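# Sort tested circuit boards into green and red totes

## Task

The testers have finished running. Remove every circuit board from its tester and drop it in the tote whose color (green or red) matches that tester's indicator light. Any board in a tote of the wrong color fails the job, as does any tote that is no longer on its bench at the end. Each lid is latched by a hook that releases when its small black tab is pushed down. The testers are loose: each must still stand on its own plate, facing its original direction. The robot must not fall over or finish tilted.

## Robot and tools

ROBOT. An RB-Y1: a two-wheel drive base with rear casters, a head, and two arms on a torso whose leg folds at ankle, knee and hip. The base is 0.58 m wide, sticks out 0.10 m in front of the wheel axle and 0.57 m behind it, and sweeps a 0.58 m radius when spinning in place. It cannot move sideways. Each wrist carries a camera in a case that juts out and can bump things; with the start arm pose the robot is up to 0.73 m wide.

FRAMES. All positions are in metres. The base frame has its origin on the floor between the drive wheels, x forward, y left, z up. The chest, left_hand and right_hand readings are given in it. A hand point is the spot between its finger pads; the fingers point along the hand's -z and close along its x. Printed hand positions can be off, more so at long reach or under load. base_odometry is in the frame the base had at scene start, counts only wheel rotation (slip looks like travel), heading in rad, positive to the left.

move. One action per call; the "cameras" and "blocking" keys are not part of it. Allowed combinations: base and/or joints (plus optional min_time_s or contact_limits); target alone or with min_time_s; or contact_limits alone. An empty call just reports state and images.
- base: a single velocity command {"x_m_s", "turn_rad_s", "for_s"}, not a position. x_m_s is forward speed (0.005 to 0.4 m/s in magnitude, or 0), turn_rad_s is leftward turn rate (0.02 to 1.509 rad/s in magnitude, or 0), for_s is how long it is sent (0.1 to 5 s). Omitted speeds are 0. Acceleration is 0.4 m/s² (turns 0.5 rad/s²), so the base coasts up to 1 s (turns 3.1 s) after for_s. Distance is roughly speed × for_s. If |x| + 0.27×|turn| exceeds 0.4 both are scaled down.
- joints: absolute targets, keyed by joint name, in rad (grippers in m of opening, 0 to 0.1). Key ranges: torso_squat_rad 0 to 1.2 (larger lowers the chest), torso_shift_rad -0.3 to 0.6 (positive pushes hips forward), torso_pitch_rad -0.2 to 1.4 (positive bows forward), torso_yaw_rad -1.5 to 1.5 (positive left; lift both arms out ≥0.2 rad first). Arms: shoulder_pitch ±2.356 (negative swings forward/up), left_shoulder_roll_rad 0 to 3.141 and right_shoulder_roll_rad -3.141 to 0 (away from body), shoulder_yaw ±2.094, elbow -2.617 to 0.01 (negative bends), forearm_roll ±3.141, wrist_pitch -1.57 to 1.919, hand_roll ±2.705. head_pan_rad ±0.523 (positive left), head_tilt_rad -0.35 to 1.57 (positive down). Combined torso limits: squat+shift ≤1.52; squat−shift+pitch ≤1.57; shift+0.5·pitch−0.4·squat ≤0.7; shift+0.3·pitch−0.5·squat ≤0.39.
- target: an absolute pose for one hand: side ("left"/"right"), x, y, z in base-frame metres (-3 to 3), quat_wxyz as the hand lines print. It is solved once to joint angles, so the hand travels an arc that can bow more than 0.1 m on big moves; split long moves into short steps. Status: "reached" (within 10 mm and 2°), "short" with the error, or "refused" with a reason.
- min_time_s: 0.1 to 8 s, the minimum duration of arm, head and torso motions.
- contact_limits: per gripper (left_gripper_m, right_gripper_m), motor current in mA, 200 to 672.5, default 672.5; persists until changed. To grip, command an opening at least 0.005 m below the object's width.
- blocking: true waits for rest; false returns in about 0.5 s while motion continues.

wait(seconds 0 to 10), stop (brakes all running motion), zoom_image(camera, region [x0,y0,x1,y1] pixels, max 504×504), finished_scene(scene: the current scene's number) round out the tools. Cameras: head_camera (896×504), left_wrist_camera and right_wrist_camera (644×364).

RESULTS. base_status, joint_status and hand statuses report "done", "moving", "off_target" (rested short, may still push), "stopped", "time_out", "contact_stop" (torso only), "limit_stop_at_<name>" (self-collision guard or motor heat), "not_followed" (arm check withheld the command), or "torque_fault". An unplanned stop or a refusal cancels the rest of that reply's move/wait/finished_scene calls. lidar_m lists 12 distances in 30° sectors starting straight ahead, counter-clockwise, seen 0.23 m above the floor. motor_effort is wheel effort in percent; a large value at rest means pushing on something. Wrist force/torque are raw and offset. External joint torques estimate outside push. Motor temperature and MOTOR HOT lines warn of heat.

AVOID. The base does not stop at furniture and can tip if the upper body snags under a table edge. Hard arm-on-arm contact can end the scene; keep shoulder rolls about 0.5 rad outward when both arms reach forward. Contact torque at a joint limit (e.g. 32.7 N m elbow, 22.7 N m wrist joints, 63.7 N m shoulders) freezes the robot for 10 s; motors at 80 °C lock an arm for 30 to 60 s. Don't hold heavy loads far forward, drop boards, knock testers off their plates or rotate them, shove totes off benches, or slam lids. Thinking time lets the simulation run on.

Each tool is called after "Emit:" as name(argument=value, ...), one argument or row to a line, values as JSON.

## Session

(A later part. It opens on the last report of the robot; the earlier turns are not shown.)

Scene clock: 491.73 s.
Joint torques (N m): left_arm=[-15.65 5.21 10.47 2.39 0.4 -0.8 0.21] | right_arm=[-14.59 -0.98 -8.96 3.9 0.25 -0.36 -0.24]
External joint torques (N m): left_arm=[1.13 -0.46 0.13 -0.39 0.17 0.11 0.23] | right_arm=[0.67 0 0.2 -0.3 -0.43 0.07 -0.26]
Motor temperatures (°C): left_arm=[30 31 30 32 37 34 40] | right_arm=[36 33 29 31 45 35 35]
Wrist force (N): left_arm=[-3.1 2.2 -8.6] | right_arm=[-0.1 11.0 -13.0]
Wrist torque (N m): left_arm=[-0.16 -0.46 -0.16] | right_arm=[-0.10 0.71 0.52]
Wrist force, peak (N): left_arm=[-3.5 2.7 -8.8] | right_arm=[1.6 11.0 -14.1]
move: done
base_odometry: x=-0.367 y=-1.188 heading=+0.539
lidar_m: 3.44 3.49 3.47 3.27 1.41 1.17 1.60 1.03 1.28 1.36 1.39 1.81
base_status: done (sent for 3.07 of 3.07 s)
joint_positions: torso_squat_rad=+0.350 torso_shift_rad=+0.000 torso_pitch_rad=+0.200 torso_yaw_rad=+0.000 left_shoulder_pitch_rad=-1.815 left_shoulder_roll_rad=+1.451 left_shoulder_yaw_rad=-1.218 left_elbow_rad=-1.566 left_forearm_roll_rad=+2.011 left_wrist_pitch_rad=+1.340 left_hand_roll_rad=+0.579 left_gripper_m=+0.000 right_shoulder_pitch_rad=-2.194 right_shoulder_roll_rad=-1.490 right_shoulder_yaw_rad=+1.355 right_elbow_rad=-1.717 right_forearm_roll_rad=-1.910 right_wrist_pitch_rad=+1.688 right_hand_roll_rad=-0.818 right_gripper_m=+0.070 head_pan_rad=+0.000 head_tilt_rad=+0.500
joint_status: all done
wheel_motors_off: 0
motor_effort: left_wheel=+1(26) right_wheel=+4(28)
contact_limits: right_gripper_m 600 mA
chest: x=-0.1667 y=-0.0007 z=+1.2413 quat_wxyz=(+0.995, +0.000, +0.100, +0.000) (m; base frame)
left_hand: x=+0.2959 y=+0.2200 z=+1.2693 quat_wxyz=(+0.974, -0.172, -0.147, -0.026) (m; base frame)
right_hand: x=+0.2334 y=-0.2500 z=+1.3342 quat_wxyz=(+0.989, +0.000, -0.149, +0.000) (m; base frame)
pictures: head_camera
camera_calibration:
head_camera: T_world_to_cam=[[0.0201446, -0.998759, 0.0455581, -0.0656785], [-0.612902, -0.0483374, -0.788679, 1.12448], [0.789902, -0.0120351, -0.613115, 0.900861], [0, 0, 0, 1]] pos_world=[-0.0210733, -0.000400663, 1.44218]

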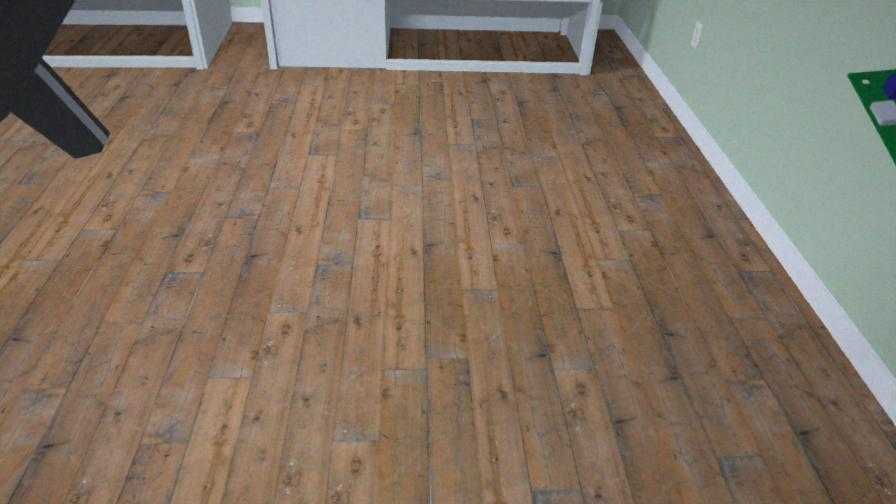

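Emit:
move(
  base={"x_m_s":0.4,"for_s":4.8},
  joints={"head_tilt_rad":0.35},
  cameras=[],
)

Emit:
move(
  base={"x_m_s":0.3,"for_s":1.1},
  cameras=[],
)

Emit:
move(
  base={"turn_rad_s":0.1,"for_s":0.7},
  cameras=["head_camera"],
)

Scene clock: 502.93 s.
Joint torques (N m): left_arm=[-15.56 5.27 10.65 2.48 0.52 -0.86 0.14] | right_arm=[-14.6 -0.85 -8.92 3.78 0.34 -0.35 -0.27]
External joint torques (N m): left_arm=[1.22 -0.4 0.31 -0.3 0.29 0.05 0.16] | right_arm=[0.67 0.13 0.24 -0.42 -0.34 0.09 -0.29]
Motor temperatures (°C): left_arm=[30 31 30 32 37 34 40] | right_arm=[36 33 29 31 45 35 35]
Wrist force (N): left_arm=[-3.3 2.1 -8.6] | right_arm=[0.1 11.2 -13.0]
Wrist torque (N m): left_arm=[-0.16 -0.48 -0.15] | right_arm=[-0.10 0.72 0.52]
Wrist force, peak (N): left_arm=[-3.3 2.4 -9.1] | right_arm=[0.1 11.4 -13.5]
move: done
base_odometry: x=+1.281 y=-0.202 heading=+0.539
lidar_m: 1.55 1.56 2.82 3.40 3.48 3.04 2.89 1.89 1.31 1.23 1.25 1.64
base_status: done (sent for 4.8 of 4.8 s)
joint_positions: torso_squat_rad=+0.350 torso_shift_rad=+0.000 torso_pitch_rad=+0.200 torso_yaw_rad=+0.000 left_shoulder_pitch_rad=-1.815 left_shoulder_roll_rad=+1.451 left_shoulder_yaw_rad=-1.218 left_elbow_rad=-1.566 left_forearm_roll_rad=+2.011 left_wrist_pitch_rad=+1.340 left_hand_roll_rad=+0.579 left_gripper_m=+0.000 right_shoulder_pitch_rad=-2.194 right_shoulder_roll_rad=-1.490 right_shoulder_yaw_rad=+1.355 right_elbow_rad=-1.717 right_forearm_roll_rad=-1.910 right_wrist_pitch_rad=+1.688 right_hand_roll_rad=-0.818 right_gripper_m=+0.070 head_pan_rad=+0.000 head_tilt_rad=+0.350
joint_status: all done
wheel_motors_off: 0
motor_effort: left_wheel=+1(29) right_wheel=-1(30)
contact_limits: right_gripper_m 600 mA
chest: x=-0.1666 y=-0.0007 z=+1.2413 quat_wxyz=(+0.995, +0.000, +0.100, +0.000) (m; base frame)
left_hand: x=+0.2960 y=+0.2200 z=+1.2692 quat_wxyz=(+0.974, -0.172, -0.147, -0.026) (m; base frame)
right_hand: x=+0.2336 y=-0.2500 z=+1.3341 quat_wxyz=(+0.989, +0.000, -0.149, +0.000) (m; base frame)
pictures: none
No camera images: "cameras" was empty.

Scene clock: 505.13 s.
Joint torques (N m): left_arm=[-15.41 5.33 10.42 2.48 0.43 -0.84 0.16] | right_arm=[-14.6 -0.93 -9.12 3.88 0.29 -0.39 -0.27]
External joint torques (N m): left_arm=[1.36 -0.34 0.08 -0.3 0.2 0.07 0.19] | right_arm=[0.66 0.05 0.04 -0.32 -0.39 0.04 -0.28]
Motor temperatures (°C): left_arm=[30 31 30 32 37 34 40] | right_arm=[36 33 29 31 45 35 35]
Wrist force (N): left_arm=[-3.4 2.3 -8.6] | right_arm=[0.1 10.7 -13.1]
Wrist torque (N m): left_arm=[-0.18 -0.49 -0.15] | right_arm=[-0.06 0.73 0.52]
Wrist force, peak (N): left_arm=[-2.9 2.5 -9.2] | right_arm=[-0.1 11.4 -13.4]
move: done
base_odometry: x=+1.564 y=-0.033 heading=+0.539
lidar_m: 1.48 1.24 1.72 3.39 3.49 3.35 3.21 1.86 1.28 1.21 1.22 1.40
base_status: done (sent for 1.1 of 1.1 s)
joint_positions: torso_squat_rad=+0.350 torso_shift_rad=+0.000 torso_pitch_rad=+0.200 torso_yaw_rad=+0.000 left_shoulder_pitch_rad=-1.815 left_shoulder_roll_rad=+1.451 left_shoulder_yaw_rad=-1.218 left_elbow_rad=-1.566 left_forearm_roll_rad=+2.011 left_wrist_pitch_rad=+1.340 left_hand_roll_rad=+0.579 left_gripper_m=+0.000 right_shoulder_pitch_rad=-2.194 right_shoulder_roll_rad=-1.490 right_shoulder_yaw_rad=+1.355 right_elbow_rad=-1.717 right_forearm_roll_rad=-1.910 right_wrist_pitch_rad=+1.688 right_hand_roll_rad=-0.818 right_gripper_m=+0.070 head_pan_rad=+0.000 head_tilt_rad=+0.350
joint_status: not commanded
wheel_motors_off: 0
motor_effort: left_wheel=-2(26) right_wheel=-3(19)
contact_limits: right_gripper_m 600 mA
chest: x=-0.1665 y=-0.0007 z=+1.2413 quat_wxyz=(+0.995, +0.000, +0.100, +0.000) (m; base frame)
left_hand: x=+0.2960 y=+0.2200 z=+1.2692 quat_wxyz=(+0.974, -0.172, -0.147, -0.026) (m; base frame)
right_hand: x=+0.2336 y=-0.2500 z=+1.3341 quat_wxyz=(+0.989, +0.000, -0.149, +0.000) (m; base frame)
pictures: none
No camera images: "cameras" was empty.

Scene clock: 506.37 s.
Joint torques (N m): left_arm=[-15.56 5.19 10.8 2.39 0.44 -0.87 0.09] | right_arm=[-14.5 -0.8 -9.32 3.81 0.27 -0.25 -0.28]
External joint torques (N m): left_arm=[1.22 -0.48 0.46 -0.39 0.2 0.04 0.11] | right_arm=[0.77 0.18 -0.16 -0.38 -0.41 0.19 -0.3]
Motor temperatures (°C): left_arm=[30 31 30 32 37 34 40] | right_arm=[36 33 29 31 45 35 35]
Wrist force (N): left_arm=[-3.4 2.3 -8.6] | right_arm=[0.1 11.1 -12.8]
Wrist torque (N m): left_arm=[-0.18 -0.49 -0.15] | right_arm=[-0.11 0.73 0.51]
Wrist force, peak (N): left_arm=[-3.3 2.1 -9.1] | right_arm=[0.3 11.2 -13.3]
move: done
base_odometry: x=+1.564 y=-0.033 heading=+0.609
lidar_m: 1.23 1.24 1.72 3.40 3.54 3.28 3.20 1.72 1.26 1.21 1.25 1.40
base_status: done (sent for 0.7 of 0.7 s)
joint_positions: torso_squat_rad=+0.350 torso_shift_rad=+0.000 torso_pitch_rad=+0.200 torso_yaw_rad=+0.000 left_shoulder_pitch_rad=-1.815 left_shoulder_roll_rad=+1.451 left_shoulder_yaw_rad=-1.218 left_elbow_rad=-1.566 left_forearm_roll_rad=+2.011 left_wrist_pitch_rad=+1.340 left_hand_roll_rad=+0.579 left_gripper_m=+0.000 right_shoulder_pitch_rad=-2.194 right_shoulder_roll_rad=-1.490 right_shoulder_yaw_rad=+1.355 right_elbow_rad=-1.717 right_forearm_roll_rad=-1.910 right_wrist_pitch_rad=+1.688 right_hand_roll_rad=-0.818 right_gripper_m=+0.070 head_pan_rad=+0.000 head_tilt_rad=+0.350
joint_status: not commanded
wheel_motors_off: 0
motor_effort: left_wheel=-5(27) right_wheel=+1(24)
contact_limits: right_gripper_m 600 mA
chest: x=-0.1665 y=-0.0007 z=+1.2413 quat_wxyz=(+0.995, +0.000, +0.100, +0.000) (m; base frame)
left_hand: x=+0.2960 y=+0.2200 z=+1.2692 quat_wxyz=(+0.974, -0.172, -0.147, -0.026) (m; base frame)
right_hand: x=+0.2336 y=-0.2500 z=+1.3341 quat_wxyz=(+0.989, +0.000, -0.149, +0.000) (m; base frame)
pictures: head_camera
camera_calibration:
head_camera: T_world_to_cam=[[0.0129896, -0.998761, 0.0480406, -0.0700077], [-0.488419, -0.0482606, -0.871274, 1.25604], [0.872513, -0.0121464, -0.48844, 0.730722], [0, 0, 0, 1]] pos_world=[-0.0231801, -0.000427823, 1.45464]

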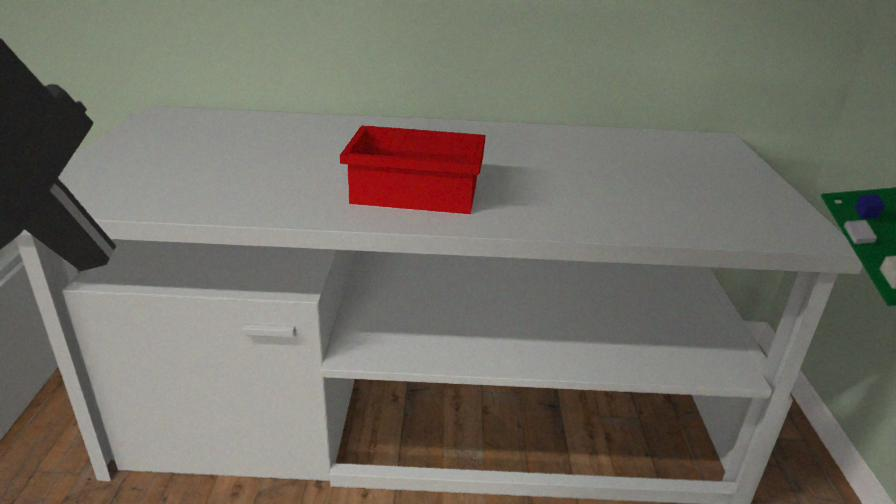

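Emit:
move(
  base={"turn_rad_s":0.1,"for_s":0.72},
  cameras=[],
)

Emit:
move(
  base={"x_m_s":0.3,"for_s":2.3},
  joints={"torso_pitch_rad":0.5,"head_tilt_rad":0.45},
  cameras=[],
)

Emit:
move(
  base={"turn_rad_s":-0.1,"for_s":0.72},
  cameras=["head_camera"],
)

Scene clock: 517.80 s.
Joint torques (N m): left_arm=[-15.71 5.3 10.34 2.48 0.42 -0.93 0.14] | right_arm=[-14.59 -0.93 -9.05 3.86 0.28 -0.37 -0.31]
External joint torques (N m): left_arm=[1.07 -0.37 0 -0.3 0.18 -0.02 0.16] | right_arm=[0.67 0.05 0.11 -0.34 -0.4 0.07 -0.33]
Motor temperatures (°C): left_arm=[30 31 30 32 37 34 40] | right_arm=[36 33 29 31 45 35 35]
Wrist force (N): left_arm=[-3.3 2.4 -8.7] | right_arm=[0.1 10.9 -13.0]
Wrist torque (N m): left_arm=[-0.20 -0.49 -0.16] | right_arm=[-0.08 0.72 0.51]
Wrist force, peak (N): left_arm=[-3.5 2.2 -9.0] | right_arm=[0.1 11.2 -13.4]
move: done
base_odometry: x=+1.565 y=-0.033 heading=+0.682
lidar_m: 1.22 1.27 2.69 3.40 3.64 3.28 3.20 1.61 1.24 1.21 1.28 1.40
base_status: done (sent for 0.73 of 0.73 s)
joint_positions: torso_squat_rad=+0.350 torso_shift_rad=+0.000 torso_pitch_rad=+0.200 torso_yaw_rad=+0.000 left_shoulder_pitch_rad=-1.815 left_shoulder_roll_rad=+1.451 left_shoulder_yaw_rad=-1.218 left_elbow_rad=-1.566 left_forearm_roll_rad=+2.011 left_wrist_pitch_rad=+1.340 left_hand_roll_rad=+0.579 left_gripper_m=+0.000 right_shoulder_pitch_rad=-2.194 right_shoulder_roll_rad=-1.490 right_shoulder_yaw_rad=+1.355 right_elbow_rad=-1.717 right_forearm_roll_rad=-1.910 right_wrist_pitch_rad=+1.688 right_hand_roll_rad=-0.818 right_gripper_m=+0.070 head_pan_rad=+0.000 head_tilt_rad=+0.350
joint_status: not commanded
wheel_motors_off: 0
motor_effort: left_wheel=-6(28) right_wheel=-1(22)
contact_limits: right_gripper_m 600 mA
chest: x=-0.1665 y=-0.0007 z=+1.2413 quat_wxyz=(+0.995, +0.000, +0.100, +0.000) (m; base frame)
left_hand: x=+0.2960 y=+0.2200 z=+1.2692 quat_wxyz=(+0.974, -0.172, -0.147, -0.026) (m; base frame)
right_hand: x=+0.2336 y=-0.2500 z=+1.3341 quat_wxyz=(+0.989, +0.000, -0.149, +0.000) (m; base frame)
pictures: none
No camera images: "cameras" was empty.

Scene clock: 521.20 s.
Joint torques (N m): left_arm=[-15.75 7.63 10.9 1.15 0.7 -0.35 0.22] | right_arm=[-15.58 -3.45 -9.38 2.62 -0.04 -0.09 -0.3]
External joint torques (N m): left_arm=[1.21 -0.88 0.28 -0.23 0.13 0.09 0.22] | right_arm=[1.3 0.66 0.81 -0.17 -0.28 -0.07 -0.3]
Motor temperatures (°C): left_arm=[30 31 30 32 37 34 40] | right_arm=[36 33 29 31 45 35 35]
Wrist force (N): left_arm=[-1.6 2.5 -8.8] | right_arm=[2.0 10.8 -13.4]
Wrist torque (N m): left_arm=[-0.20 -0.37 -0.17] | right_arm=[-0.07 0.82 0.54]
Wrist force, peak (N): left_arm=[-1.5 2.5 -9.5] | right_arm=[2.1 11.0 -14.1]
move: done
base_odometry: x=+2.100 y=+0.402 heading=+0.682
lidar_m: 0.72 0.56 0.78 2.53 3.59 3.95 3.88 1.68 1.28 1.26 0.97 1.18
base_status: done (sent for 2.3 of 2.3 s)
joint_positions: torso_squat_rad=+0.350 torso_shift_rad=+0.000 torso_pitch_rad=+0.500 torso_yaw_rad=+0.000 left_shoulder_pitch_rad=-1.815 left_shoulder_roll_rad=+1.451 left_shoulder_yaw_rad=-1.218 left_elbow_rad=-1.566 left_forearm_roll_rad=+2.012 left_wrist_pitch_rad=+1.340 left_hand_roll_rad=+0.579 left_gripper_m=+0.000 right_shoulder_pitch_rad=-2.194 right_shoulder_roll_rad=-1.490 right_shoulder_yaw_rad=+1.354 right_elbow_rad=-1.717 right_forearm_roll_rad=-1.910 right_wrist_pitch_rad=+1.688 right_hand_roll_rad=-0.818 right_gripper_m=+0.070 head_pan_rad=+0.000 head_tilt_rad=+0.450
joint_status: all done
wheel_motors_off: 0
motor_effort: left_wheel=-2(34) right_wheel=-3(30)
contact_limits: right_gripper_m 600 mA
chest: x=-0.0797 y=-0.0007 z=+1.2096 quat_wxyz=(+0.969, +0.000, +0.247, +0.000) (m; base frame)
left_hand: x=+0.3704 y=+0.2201 z=+1.0996 quat_wxyz=(+0.985, -0.174, +0.000, +0.000) (m; base frame)
right_hand: x=+0.3300 y=-0.2499 z=+1.1801 quat_wxyz=(+1.000, +0.000, +0.000, +0.000) (m; base frame)
pictures: none
No camera images: "cameras" was empty.

Scene clock: 522.47 s.
Joint torques (N m): left_arm=[-15.61 7.52 10.66 1.14 0.76 -0.44 0.14] | right_arm=[-15.39 -3.84 -9.82 2.68 0.04 -0.01 -0.26]
External joint torques (N m): left_arm=[1.35 -0.98 0.04 -0.24 0.19 0 0.14] | right_arm=[1.49 0.28 0.37 -0.12 -0.21 0 -0.26]
Motor temperatures (°C): left_arm=[30 31 30 32 37 34 40] | right_arm=[36 33 29 31 45 35 35]
Wrist force (N): left_arm=[-1.6 2.1 -8.8] | right_arm=[2.2 11.0 -13.4]
Wrist torque (N m): left_arm=[-0.17 -0.38 -0.17] | right_arm=[-0.11 0.83 0.53]
Wrist force, peak (N): left_arm=[-1.4 2.3 -9.3] | right_arm=[1.8 11.1 -13.7]
move: done
base_odometry: x=+2.100 y=+0.402 heading=+0.609
lidar_m: 0.91 0.55 0.72 2.42 3.51 3.99 3.90 1.78 1.30 1.26 0.97 1.20
base_status: done (sent for 0.73 of 0.73 s)
joint_positions: torso_squat_rad=+0.350 torso_shift_rad=+0.000 torso_pitch_rad=+0.500 torso_yaw_rad=+0.000 left_shoulder_pitch_rad=-1.815 left_shoulder_roll_rad=+1.451 left_shoulder_yaw_rad=-1.218 left_elbow_rad=-1.566 left_forearm_roll_rad=+2.012 left_wrist_pitch_rad=+1.340 left_hand_roll_rad=+0.579 left_gripper_m=+0.000 right_shoulder_pitch_rad=-2.194 right_shoulder_roll_rad=-1.490 right_shoulder_yaw_rad=+1.354 right_elbow_rad=-1.717 right_forearm_roll_rad=-1.910 right_wrist_pitch_rad=+1.688 right_hand_roll_rad=-0.818 right_gripper_m=+0.070 head_pan_rad=+0.000 head_tilt_rad=+0.450
joint_status: not commanded
wheel_motors_off: 0
motor_effort: left_wheel=+0(23) right_wheel=-6(22)
contact_limits: right_gripper_m 600 mA
chest: x=-0.0797 y=-0.0007 z=+1.2096 quat_wxyz=(+0.969, +0.000, +0.247, +0.000) (m; base frame)
left_hand: x=+0.3704 y=+0.2201 z=+1.0997 quat_wxyz=(+0.985, -0.174, +0.000, +0.000) (m; base frame)
right_hand: x=+0.3300 y=-0.2499 z=+1.1801 quat_wxyz=(+1.000, +0.000, +0.000, +0.000) (m; base frame)
pictures: head_camera
camera_calibration:
head_camera: T_world_to_cam=[[0.030952, -0.998755, 0.0391221, -0.0573768], [-0.78907, -0.0484416, -0.61239, 0.928722], [0.613523, -0.0119153, -0.789587, 1.00258], [0, 0, 0, 1]] pos_world=[0.119494, -0.000370429, 1.36261]

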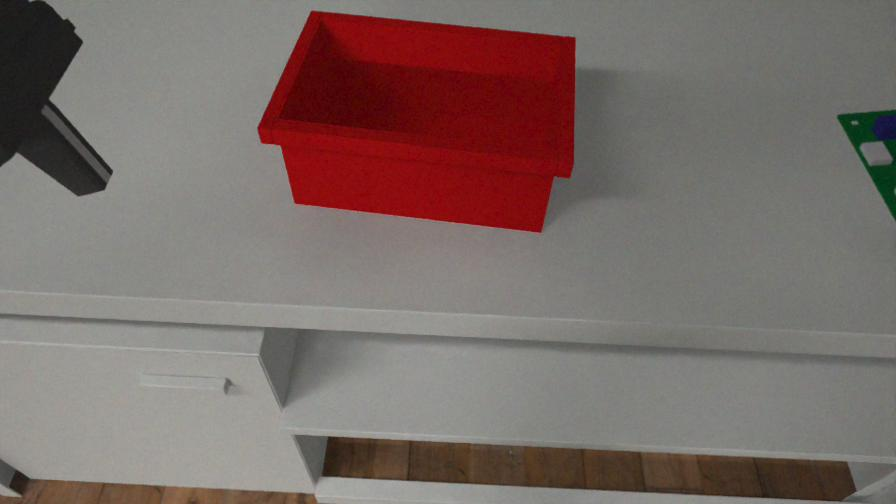

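Emit:
move(
  base={"x_m_s":0.1,"for_s":2.16},
  cameras=[],
)

Emit:
move(
  target={"side":"right","x":0.35,"y":-0.12,"z":1.19,"quat_wxyz":[0.9988,0,0,-0.0485]},
  min_time_s=2,
  cameras=["head_camera"],
)

Emit:
move(
  target={"side":"right","x":0.42,"y":-0.045,"z":1.13,"quat_wxyz":[0.9988,0,0,-0.0485]},
  min_time_s=2,
  cameras=["right_wrist_camera","head_camera"],
)

Scene clock: 539.93 s.
Joint torques (N m): left_arm=[-15.83 7.76 10.77 1.07 0.73 -0.35 0.13] | right_arm=[-15.67 -3.66 -9.62 2.7 -0.07 0.06 -0.37]
External joint torques (N m): left_arm=[1.13 -0.75 0.15 -0.31 0.16 0.09 0.14] | right_arm=[1.22 0.46 0.57 -0.09 -0.32 0.07 -0.37]
Motor temperatures (°C): left_arm=[30 31 30 32 37 34 40] | right_arm=[35 33 29 31 45 35 35]
Wrist force (N): left_arm=[-1.6 2.3 -8.7] | right_arm=[2.0 10.9 -13.4]
Wrist torque (N m): left_arm=[-0.18 -0.39 -0.19] | right_arm=[-0.08 0.82 0.54]
Wrist force, peak (N): left_arm=[-1.7 2.4 -9.3] | right_arm=[2.3 11.3 -13.6]
move: done
base_odometry: x=+2.278 y=+0.526 heading=+0.609
lidar_m: 0.90 0.36 0.42 1.24 3.51 4.20 4.11 1.80 1.31 1.26 0.89 0.97
base_status: done (sent for 2.17 of 2.17 s)
joint_positions: torso_squat_rad=+0.350 torso_shift_rad=+0.000 torso_pitch_rad=+0.500 torso_yaw_rad=+0.000 left_shoulder_pitch_rad=-1.815 left_shoulder_roll_rad=+1.451 left_shoulder_yaw_rad=-1.218 left_elbow_rad=-1.566 left_forearm_roll_rad=+2.012 left_wrist_pitch_rad=+1.340 left_hand_roll_rad=+0.579 left_gripper_m=+0.000 right_shoulder_pitch_rad=-2.194 right_shoulder_roll_rad=-1.490 right_shoulder_yaw_rad=+1.354 right_elbow_rad=-1.717 right_forearm_roll_rad=-1.910 right_wrist_pitch_rad=+1.688 right_hand_roll_rad=-0.818 right_gripper_m=+0.070 head_pan_rad=+0.000 head_tilt_rad=+0.450
joint_status: not commanded
wheel_motors_off: 0
motor_effort: left_wheel=-3(24) right_wheel=-1(27)
contact_limits: right_gripper_m 600 mA
chest: x=-0.0796 y=-0.0007 z=+1.2096 quat_wxyz=(+0.969, +0.000, +0.247, +0.000) (m; base frame)
left_hand: x=+0.3705 y=+0.2201 z=+1.0996 quat_wxyz=(+0.985, -0.174, +0.000, +0.000) (m; base frame)
right_hand: x=+0.3301 y=-0.2499 z=+1.1800 quat_wxyz=(+1.000, +0.000, +0.000, +0.000) (m; base frame)
pictures: none
No camera images: "cameras" was empty.

Scene clock: 542.27 s.
Joint torques (N m): left_arm=[-15.95 7.68 10.86 1.19 0.73 -0.41 0.09] | right_arm=[-20.89 -3.72 -10.65 3.27 -0.17 0.3 -0.26]
External joint torques (N m): left_arm=[1.01 -0.83 0.23 -0.19 0.16 0.03 0.1] | right_arm=[0.22 1.84 -0.68 0.47 -0.4 0.31 -0.26]
Motor temperatures (°C): left_arm=[30 31 30 32 37 34 40] | right_arm=[35 33 29 31 45 35 35]
Wrist force (N): left_arm=[-1.6 2.3 -8.8] | right_arm=[2.2 10.8 -13.6]
Wrist torque (N m): left_arm=[-0.20 -0.38 -0.18] | right_arm=[-0.07 0.87 0.53]
Wrist force, peak (N): left_arm=[-1.7 2.3 -9.2] | right_arm=[2.0 11.2 -14.0]
move: done
base_odometry: x=+2.278 y=+0.526 heading=+0.609
lidar_m: 0.89 0.37 0.41 1.24 3.50 4.19 4.11 1.78 1.31 1.26 0.90 0.98
base_status: not commanded
joint_positions: torso_squat_rad=+0.350 torso_shift_rad=+0.000 torso_pitch_rad=+0.500 torso_yaw_rad=+0.000 left_shoulder_pitch_rad=-1.815 left_shoulder_roll_rad=+1.451 left_shoulder_yaw_rad=-1.218 left_elbow_rad=-1.566 left_forearm_roll_rad=+2.012 left_wrist_pitch_rad=+1.340 left_hand_roll_rad=+0.579 left_gripper_m=+0.000 right_shoulder_pitch_rad=-2.292 right_shoulder_roll_rad=-1.097 right_shoulder_yaw_rad=+1.347 right_elbow_rad=-1.531 right_forearm_roll_rad=-1.913 right_wrist_pitch_rad=+1.699 right_hand_roll_rad=-1.144 right_gripper_m=+0.070 head_pan_rad=+0.000 head_tilt_rad=+0.450
joint_status: all done
wheel_motors_off: 0
motor_effort: left_wheel=-3(4) right_wheel=-1(4)
contact_limits: right_gripper_m 600 mA
chest: x=-0.0797 y=-0.0007 z=+1.2096 quat_wxyz=(+0.969, +0.000, +0.247, +0.000) (m; base frame)
left_hand: x=+0.3705 y=+0.2201 z=+1.0996 quat_wxyz=(+0.985, -0.174, +0.000, +0.000) (m; base frame)
right_hand: x=+0.3495 y=-0.1203 z=+1.1900 quat_wxyz=(+0.999, +0.001, -0.001, -0.049) (m; base frame)
right_hand_status: reached (checked arc, planned for 2.0 s): 1 mm and 0.2 deg off.
pictures: head_camera
camera_calibration:
head_camera: T_world_to_cam=[[0.0309542, -0.998755, 0.0391203, -0.0573754], [-0.789107, -0.0484415, -0.612343, 0.928687], [0.613475, -0.0119156, -0.789624, 1.0026], [0, 0, 0, 1]] pos_world=[0.119541, -0.000370478, 1.36259]

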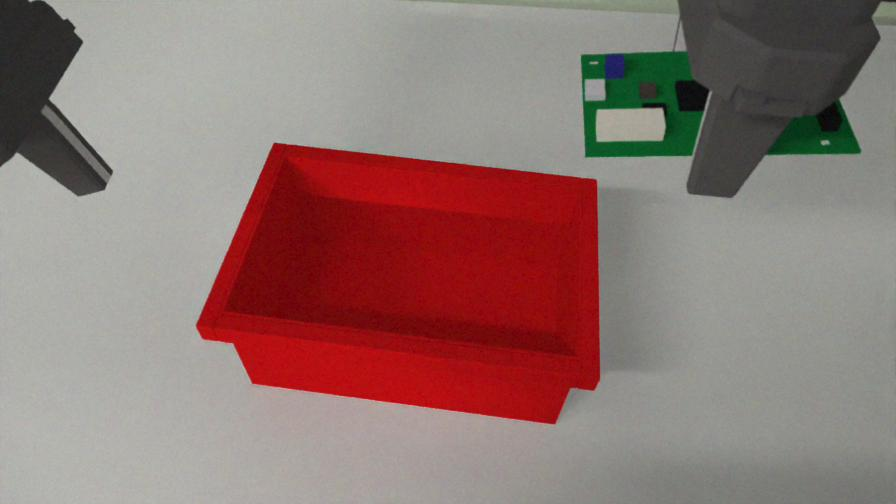

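Scene clock: 544.60 s.
Joint torques (N m): left_arm=[-15.59 7.51 10.82 1.12 0.68 -0.39 0.16] | right_arm=[-22.56 -6.2 -6.54 2.59 0.36 -0.32 0.31]
External joint torques (N m): left_arm=[1.37 -1 0.2 -0.25 0.12 0.05 0.17] | right_arm=[3.21 1.92 1.5 0.58 0.12 -0.31 0.31]
Motor temperatures (°C): left_arm=[30 31 30 32 37 34 40] | right_arm=[36 33 29 31 45 35 35]
Wrist force (N): left_arm=[-1.5 2.3 -8.8] | right_arm=[1.9 10.8 -13.3]
Wrist torque (N m): left_arm=[-0.18 -0.39 -0.18] | right_arm=[-0.05 0.80 0.51]
Wrist force, peak (N): left_arm=[-1.7 2.2 -9.3] | right_arm=[2.1 10.8 -14.0]
move: done
base_odometry: x=+2.278 y=+0.526 heading=+0.609
lidar_m: 0.90 0.37 0.41 1.24 3.51 4.19 4.11 1.79 1.31 1.26 0.89 0.97
base_status: not commanded
joint_positions: torso_squat_rad=+0.350 torso_shift_rad=+0.000 torso_pitch_rad=+0.500 torso_yaw_rad=+0.000 left_shoulder_pitch_rad=-1.815 left_shoulder_roll_rad=+1.451 left_shoulder_yaw_rad=-1.218 left_elbow_rad=-1.566 left_forearm_roll_rad=+2.012 left_wrist_pitch_rad=+1.340 left_hand_roll_rad=+0.579 left_gripper_m=+0.000 right_shoulder_pitch_rad=-2.240 right_shoulder_roll_rad=-0.679 right_shoulder_yaw_rad=+1.410 right_elbow_rad=-0.969 right_forearm_roll_rad=-1.806 right_wrist_pitch_rad=+1.626 right_hand_roll_rad=-0.956 right_gripper_m=+0.070 head_pan_rad=+0.000 head_tilt_rad=+0.450
joint_status: all done
wheel_motors_off: 0
motor_effort: left_wheel=-3(4) right_wheel=+0(3)
contact_limits: right_gripper_m 600 mA
chest: x=-0.0797 y=-0.0007 z=+1.2096 quat_wxyz=(+0.969, +0.000, +0.247, +0.000) (m; base frame)
left_hand: x=+0.3704 y=+0.2201 z=+1.0996 quat_wxyz=(+0.985, -0.174, +0.000, +0.000) (m; base frame)
right_hand: x=+0.4199 y=-0.0450 z=+1.1304 quat_wxyz=(+0.999, +0.001, -0.001, -0.049) (m; base frame)
right_hand_status: reached (checked arc, planned for 2.0 s): 0 mm and 0.1 deg off.
pictures: head_camera, right_wrist_camera
camera_calibration:
head_camera: T_world_to_cam=[[0.0309529, -0.998755, 0.0391212, -0.0573762], [-0.78909, -0.0484414, -0.612364, 0.928704], [0.613497, -0.0119157, -0.789607, 1.00259], [0, 0, 0, 1]] pos_world=[0.119521, -0.000370478, 1.3626]
right_wrist_camera: T_world_to_cam=[[-0.992922, 0.117256, -0.0188691, 0.445979], [0.0966434, 0.89006, 0.445482, -0.470937], [0.0690302, 0.440505, -0.895092, 1.07437], [0, 0, 0, 1]] pos_world=[0.414172, -0.106398, 1.17987]

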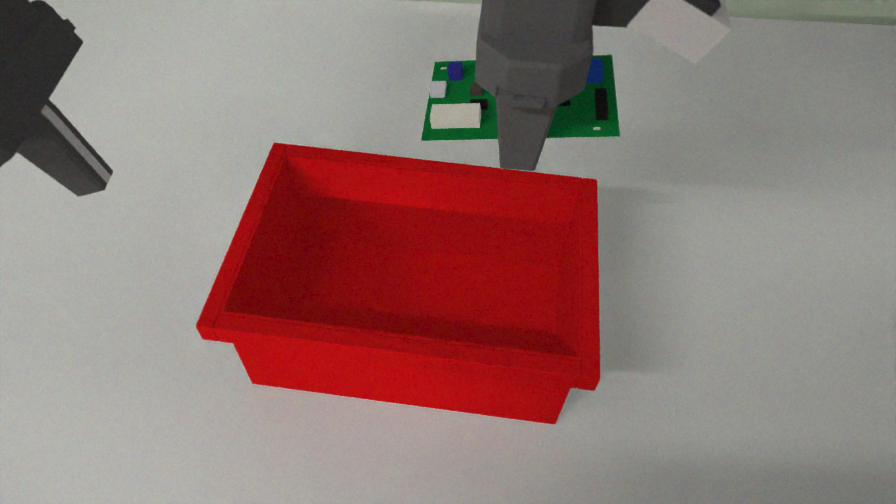

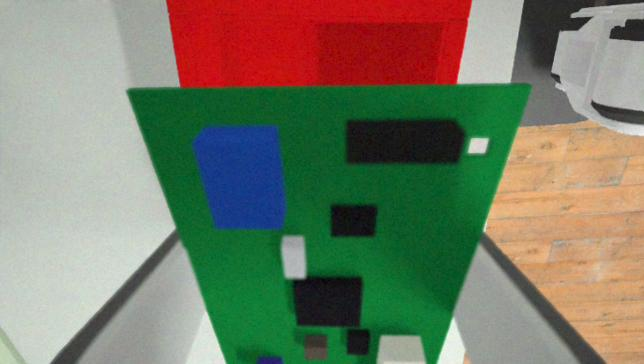

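Emit:
move(
  target={"side":"right","x":0.422,"y":-0.036,"z":1.04,"quat_wxyz":[0.9988,0,0,-0.0485]},
  min_time_s=2,
  cameras=["right_wrist_camera","head_camera"],
)

Scene clock: 558.23 s.
Joint torques (N m): left_arm=[-15.67 7.58 10.81 1.26 0.73 -0.48 0.15] | right_arm=[-22.6 -5.63 -6.5 1.05 0.33 -0.37 -0.3]
External joint torques (N m): left_arm=[1.29 -0.93 0.19 -0.11 0.17 -0.04 0.15] | right_arm=[3.59 2.58 1.7 -0.61 0.09 -0.36 -0.3]
Motor temperatures (°C): left_arm=[30 31 30 32 37 34 40] | right_arm=[36 33 29 31 45 35 35]
Wrist force (N): left_arm=[-1.6 2.2 -8.9] | right_arm=[2.0 10.9 -13.7]
Wrist torque (N m): left_arm=[-0.16 -0.41 -0.18] | right_arm=[-0.07 0.82 0.51]
Wrist force, peak (N): left_arm=[-1.7 2.4 -9.3] | right_arm=[2.2 11.1 -13.8]
move: done
base_odometry: x=+2.278 y=+0.526 heading=+0.609
lidar_m: 0.90 0.37 0.41 1.24 3.51 4.20 4.11 1.79 1.31 1.25 0.88 0.97
base_status: not commanded
joint_positions: torso_squat_rad=+0.350 torso_shift_rad=+0.000 torso_pitch_rad=+0.500 torso_yaw_rad=+0.000 left_shoulder_pitch_rad=-1.815 left_shoulder_roll_rad=+1.451 left_shoulder_yaw_rad=-1.218 left_elbow_rad=-1.566 left_forearm_roll_rad=+2.012 left_wrist_pitch_rad=+1.340 left_hand_roll_rad=+0.579 left_gripper_m=+0.000 right_shoulder_pitch_rad=-2.093 right_shoulder_roll_rad=-0.615 right_shoulder_yaw_rad=+1.462 right_elbow_rad=-0.979 right_forearm_roll_rad=-1.737 right_wrist_pitch_rad=+1.457 right_hand_roll_rad=-0.978 right_gripper_m=+0.070 head_pan_rad=+0.000 head_tilt_rad=+0.450
joint_status: all done
wheel_motors_off: 0
motor_effort: left_wheel=-2(4) right_wheel=+0(3)
contact_limits: right_gripper_m 600 mA
chest: x=-0.0797 y=-0.0007 z=+1.2096 quat_wxyz=(+0.969, +0.000, +0.247, +0.000) (m; base frame)
left_hand: x=+0.3704 y=+0.2201 z=+1.0996 quat_wxyz=(+0.985, -0.174, +0.000, +0.000) (m; base frame)
right_hand: x=+0.4222 y=-0.0361 z=+1.0405 quat_wxyz=(+0.999, +0.000, -0.001, -0.049) (m; base frame)
right_hand_status: reached (checked arc, planned for 2.0 s): 1 mm and 0.1 deg off.
pictures: head_camera, right_wrist_camera
camera_calibration:
head_camera: T_world_to_cam=[[0.0309531, -0.998755, 0.0391212, -0.0573761], [-0.78909, -0.0484416, -0.612364, 0.928704], [0.613497, -0.0119156, -0.789607, 1.00259], [0, 0, 0, 1]] pos_world=[0.119521, -0.000370347, 1.3626]
right_wrist_camera: T_world_to_cam=[[-0.992916, 0.11743, -0.0181283, 0.444759], [0.0971762, 0.890332, 0.444821, -0.438548], [0.0683754, 0.439908, -0.895436, 0.990399], [0, 0, 0, 1]] pos_world=[0.416505, -0.0974588, 1.08998]

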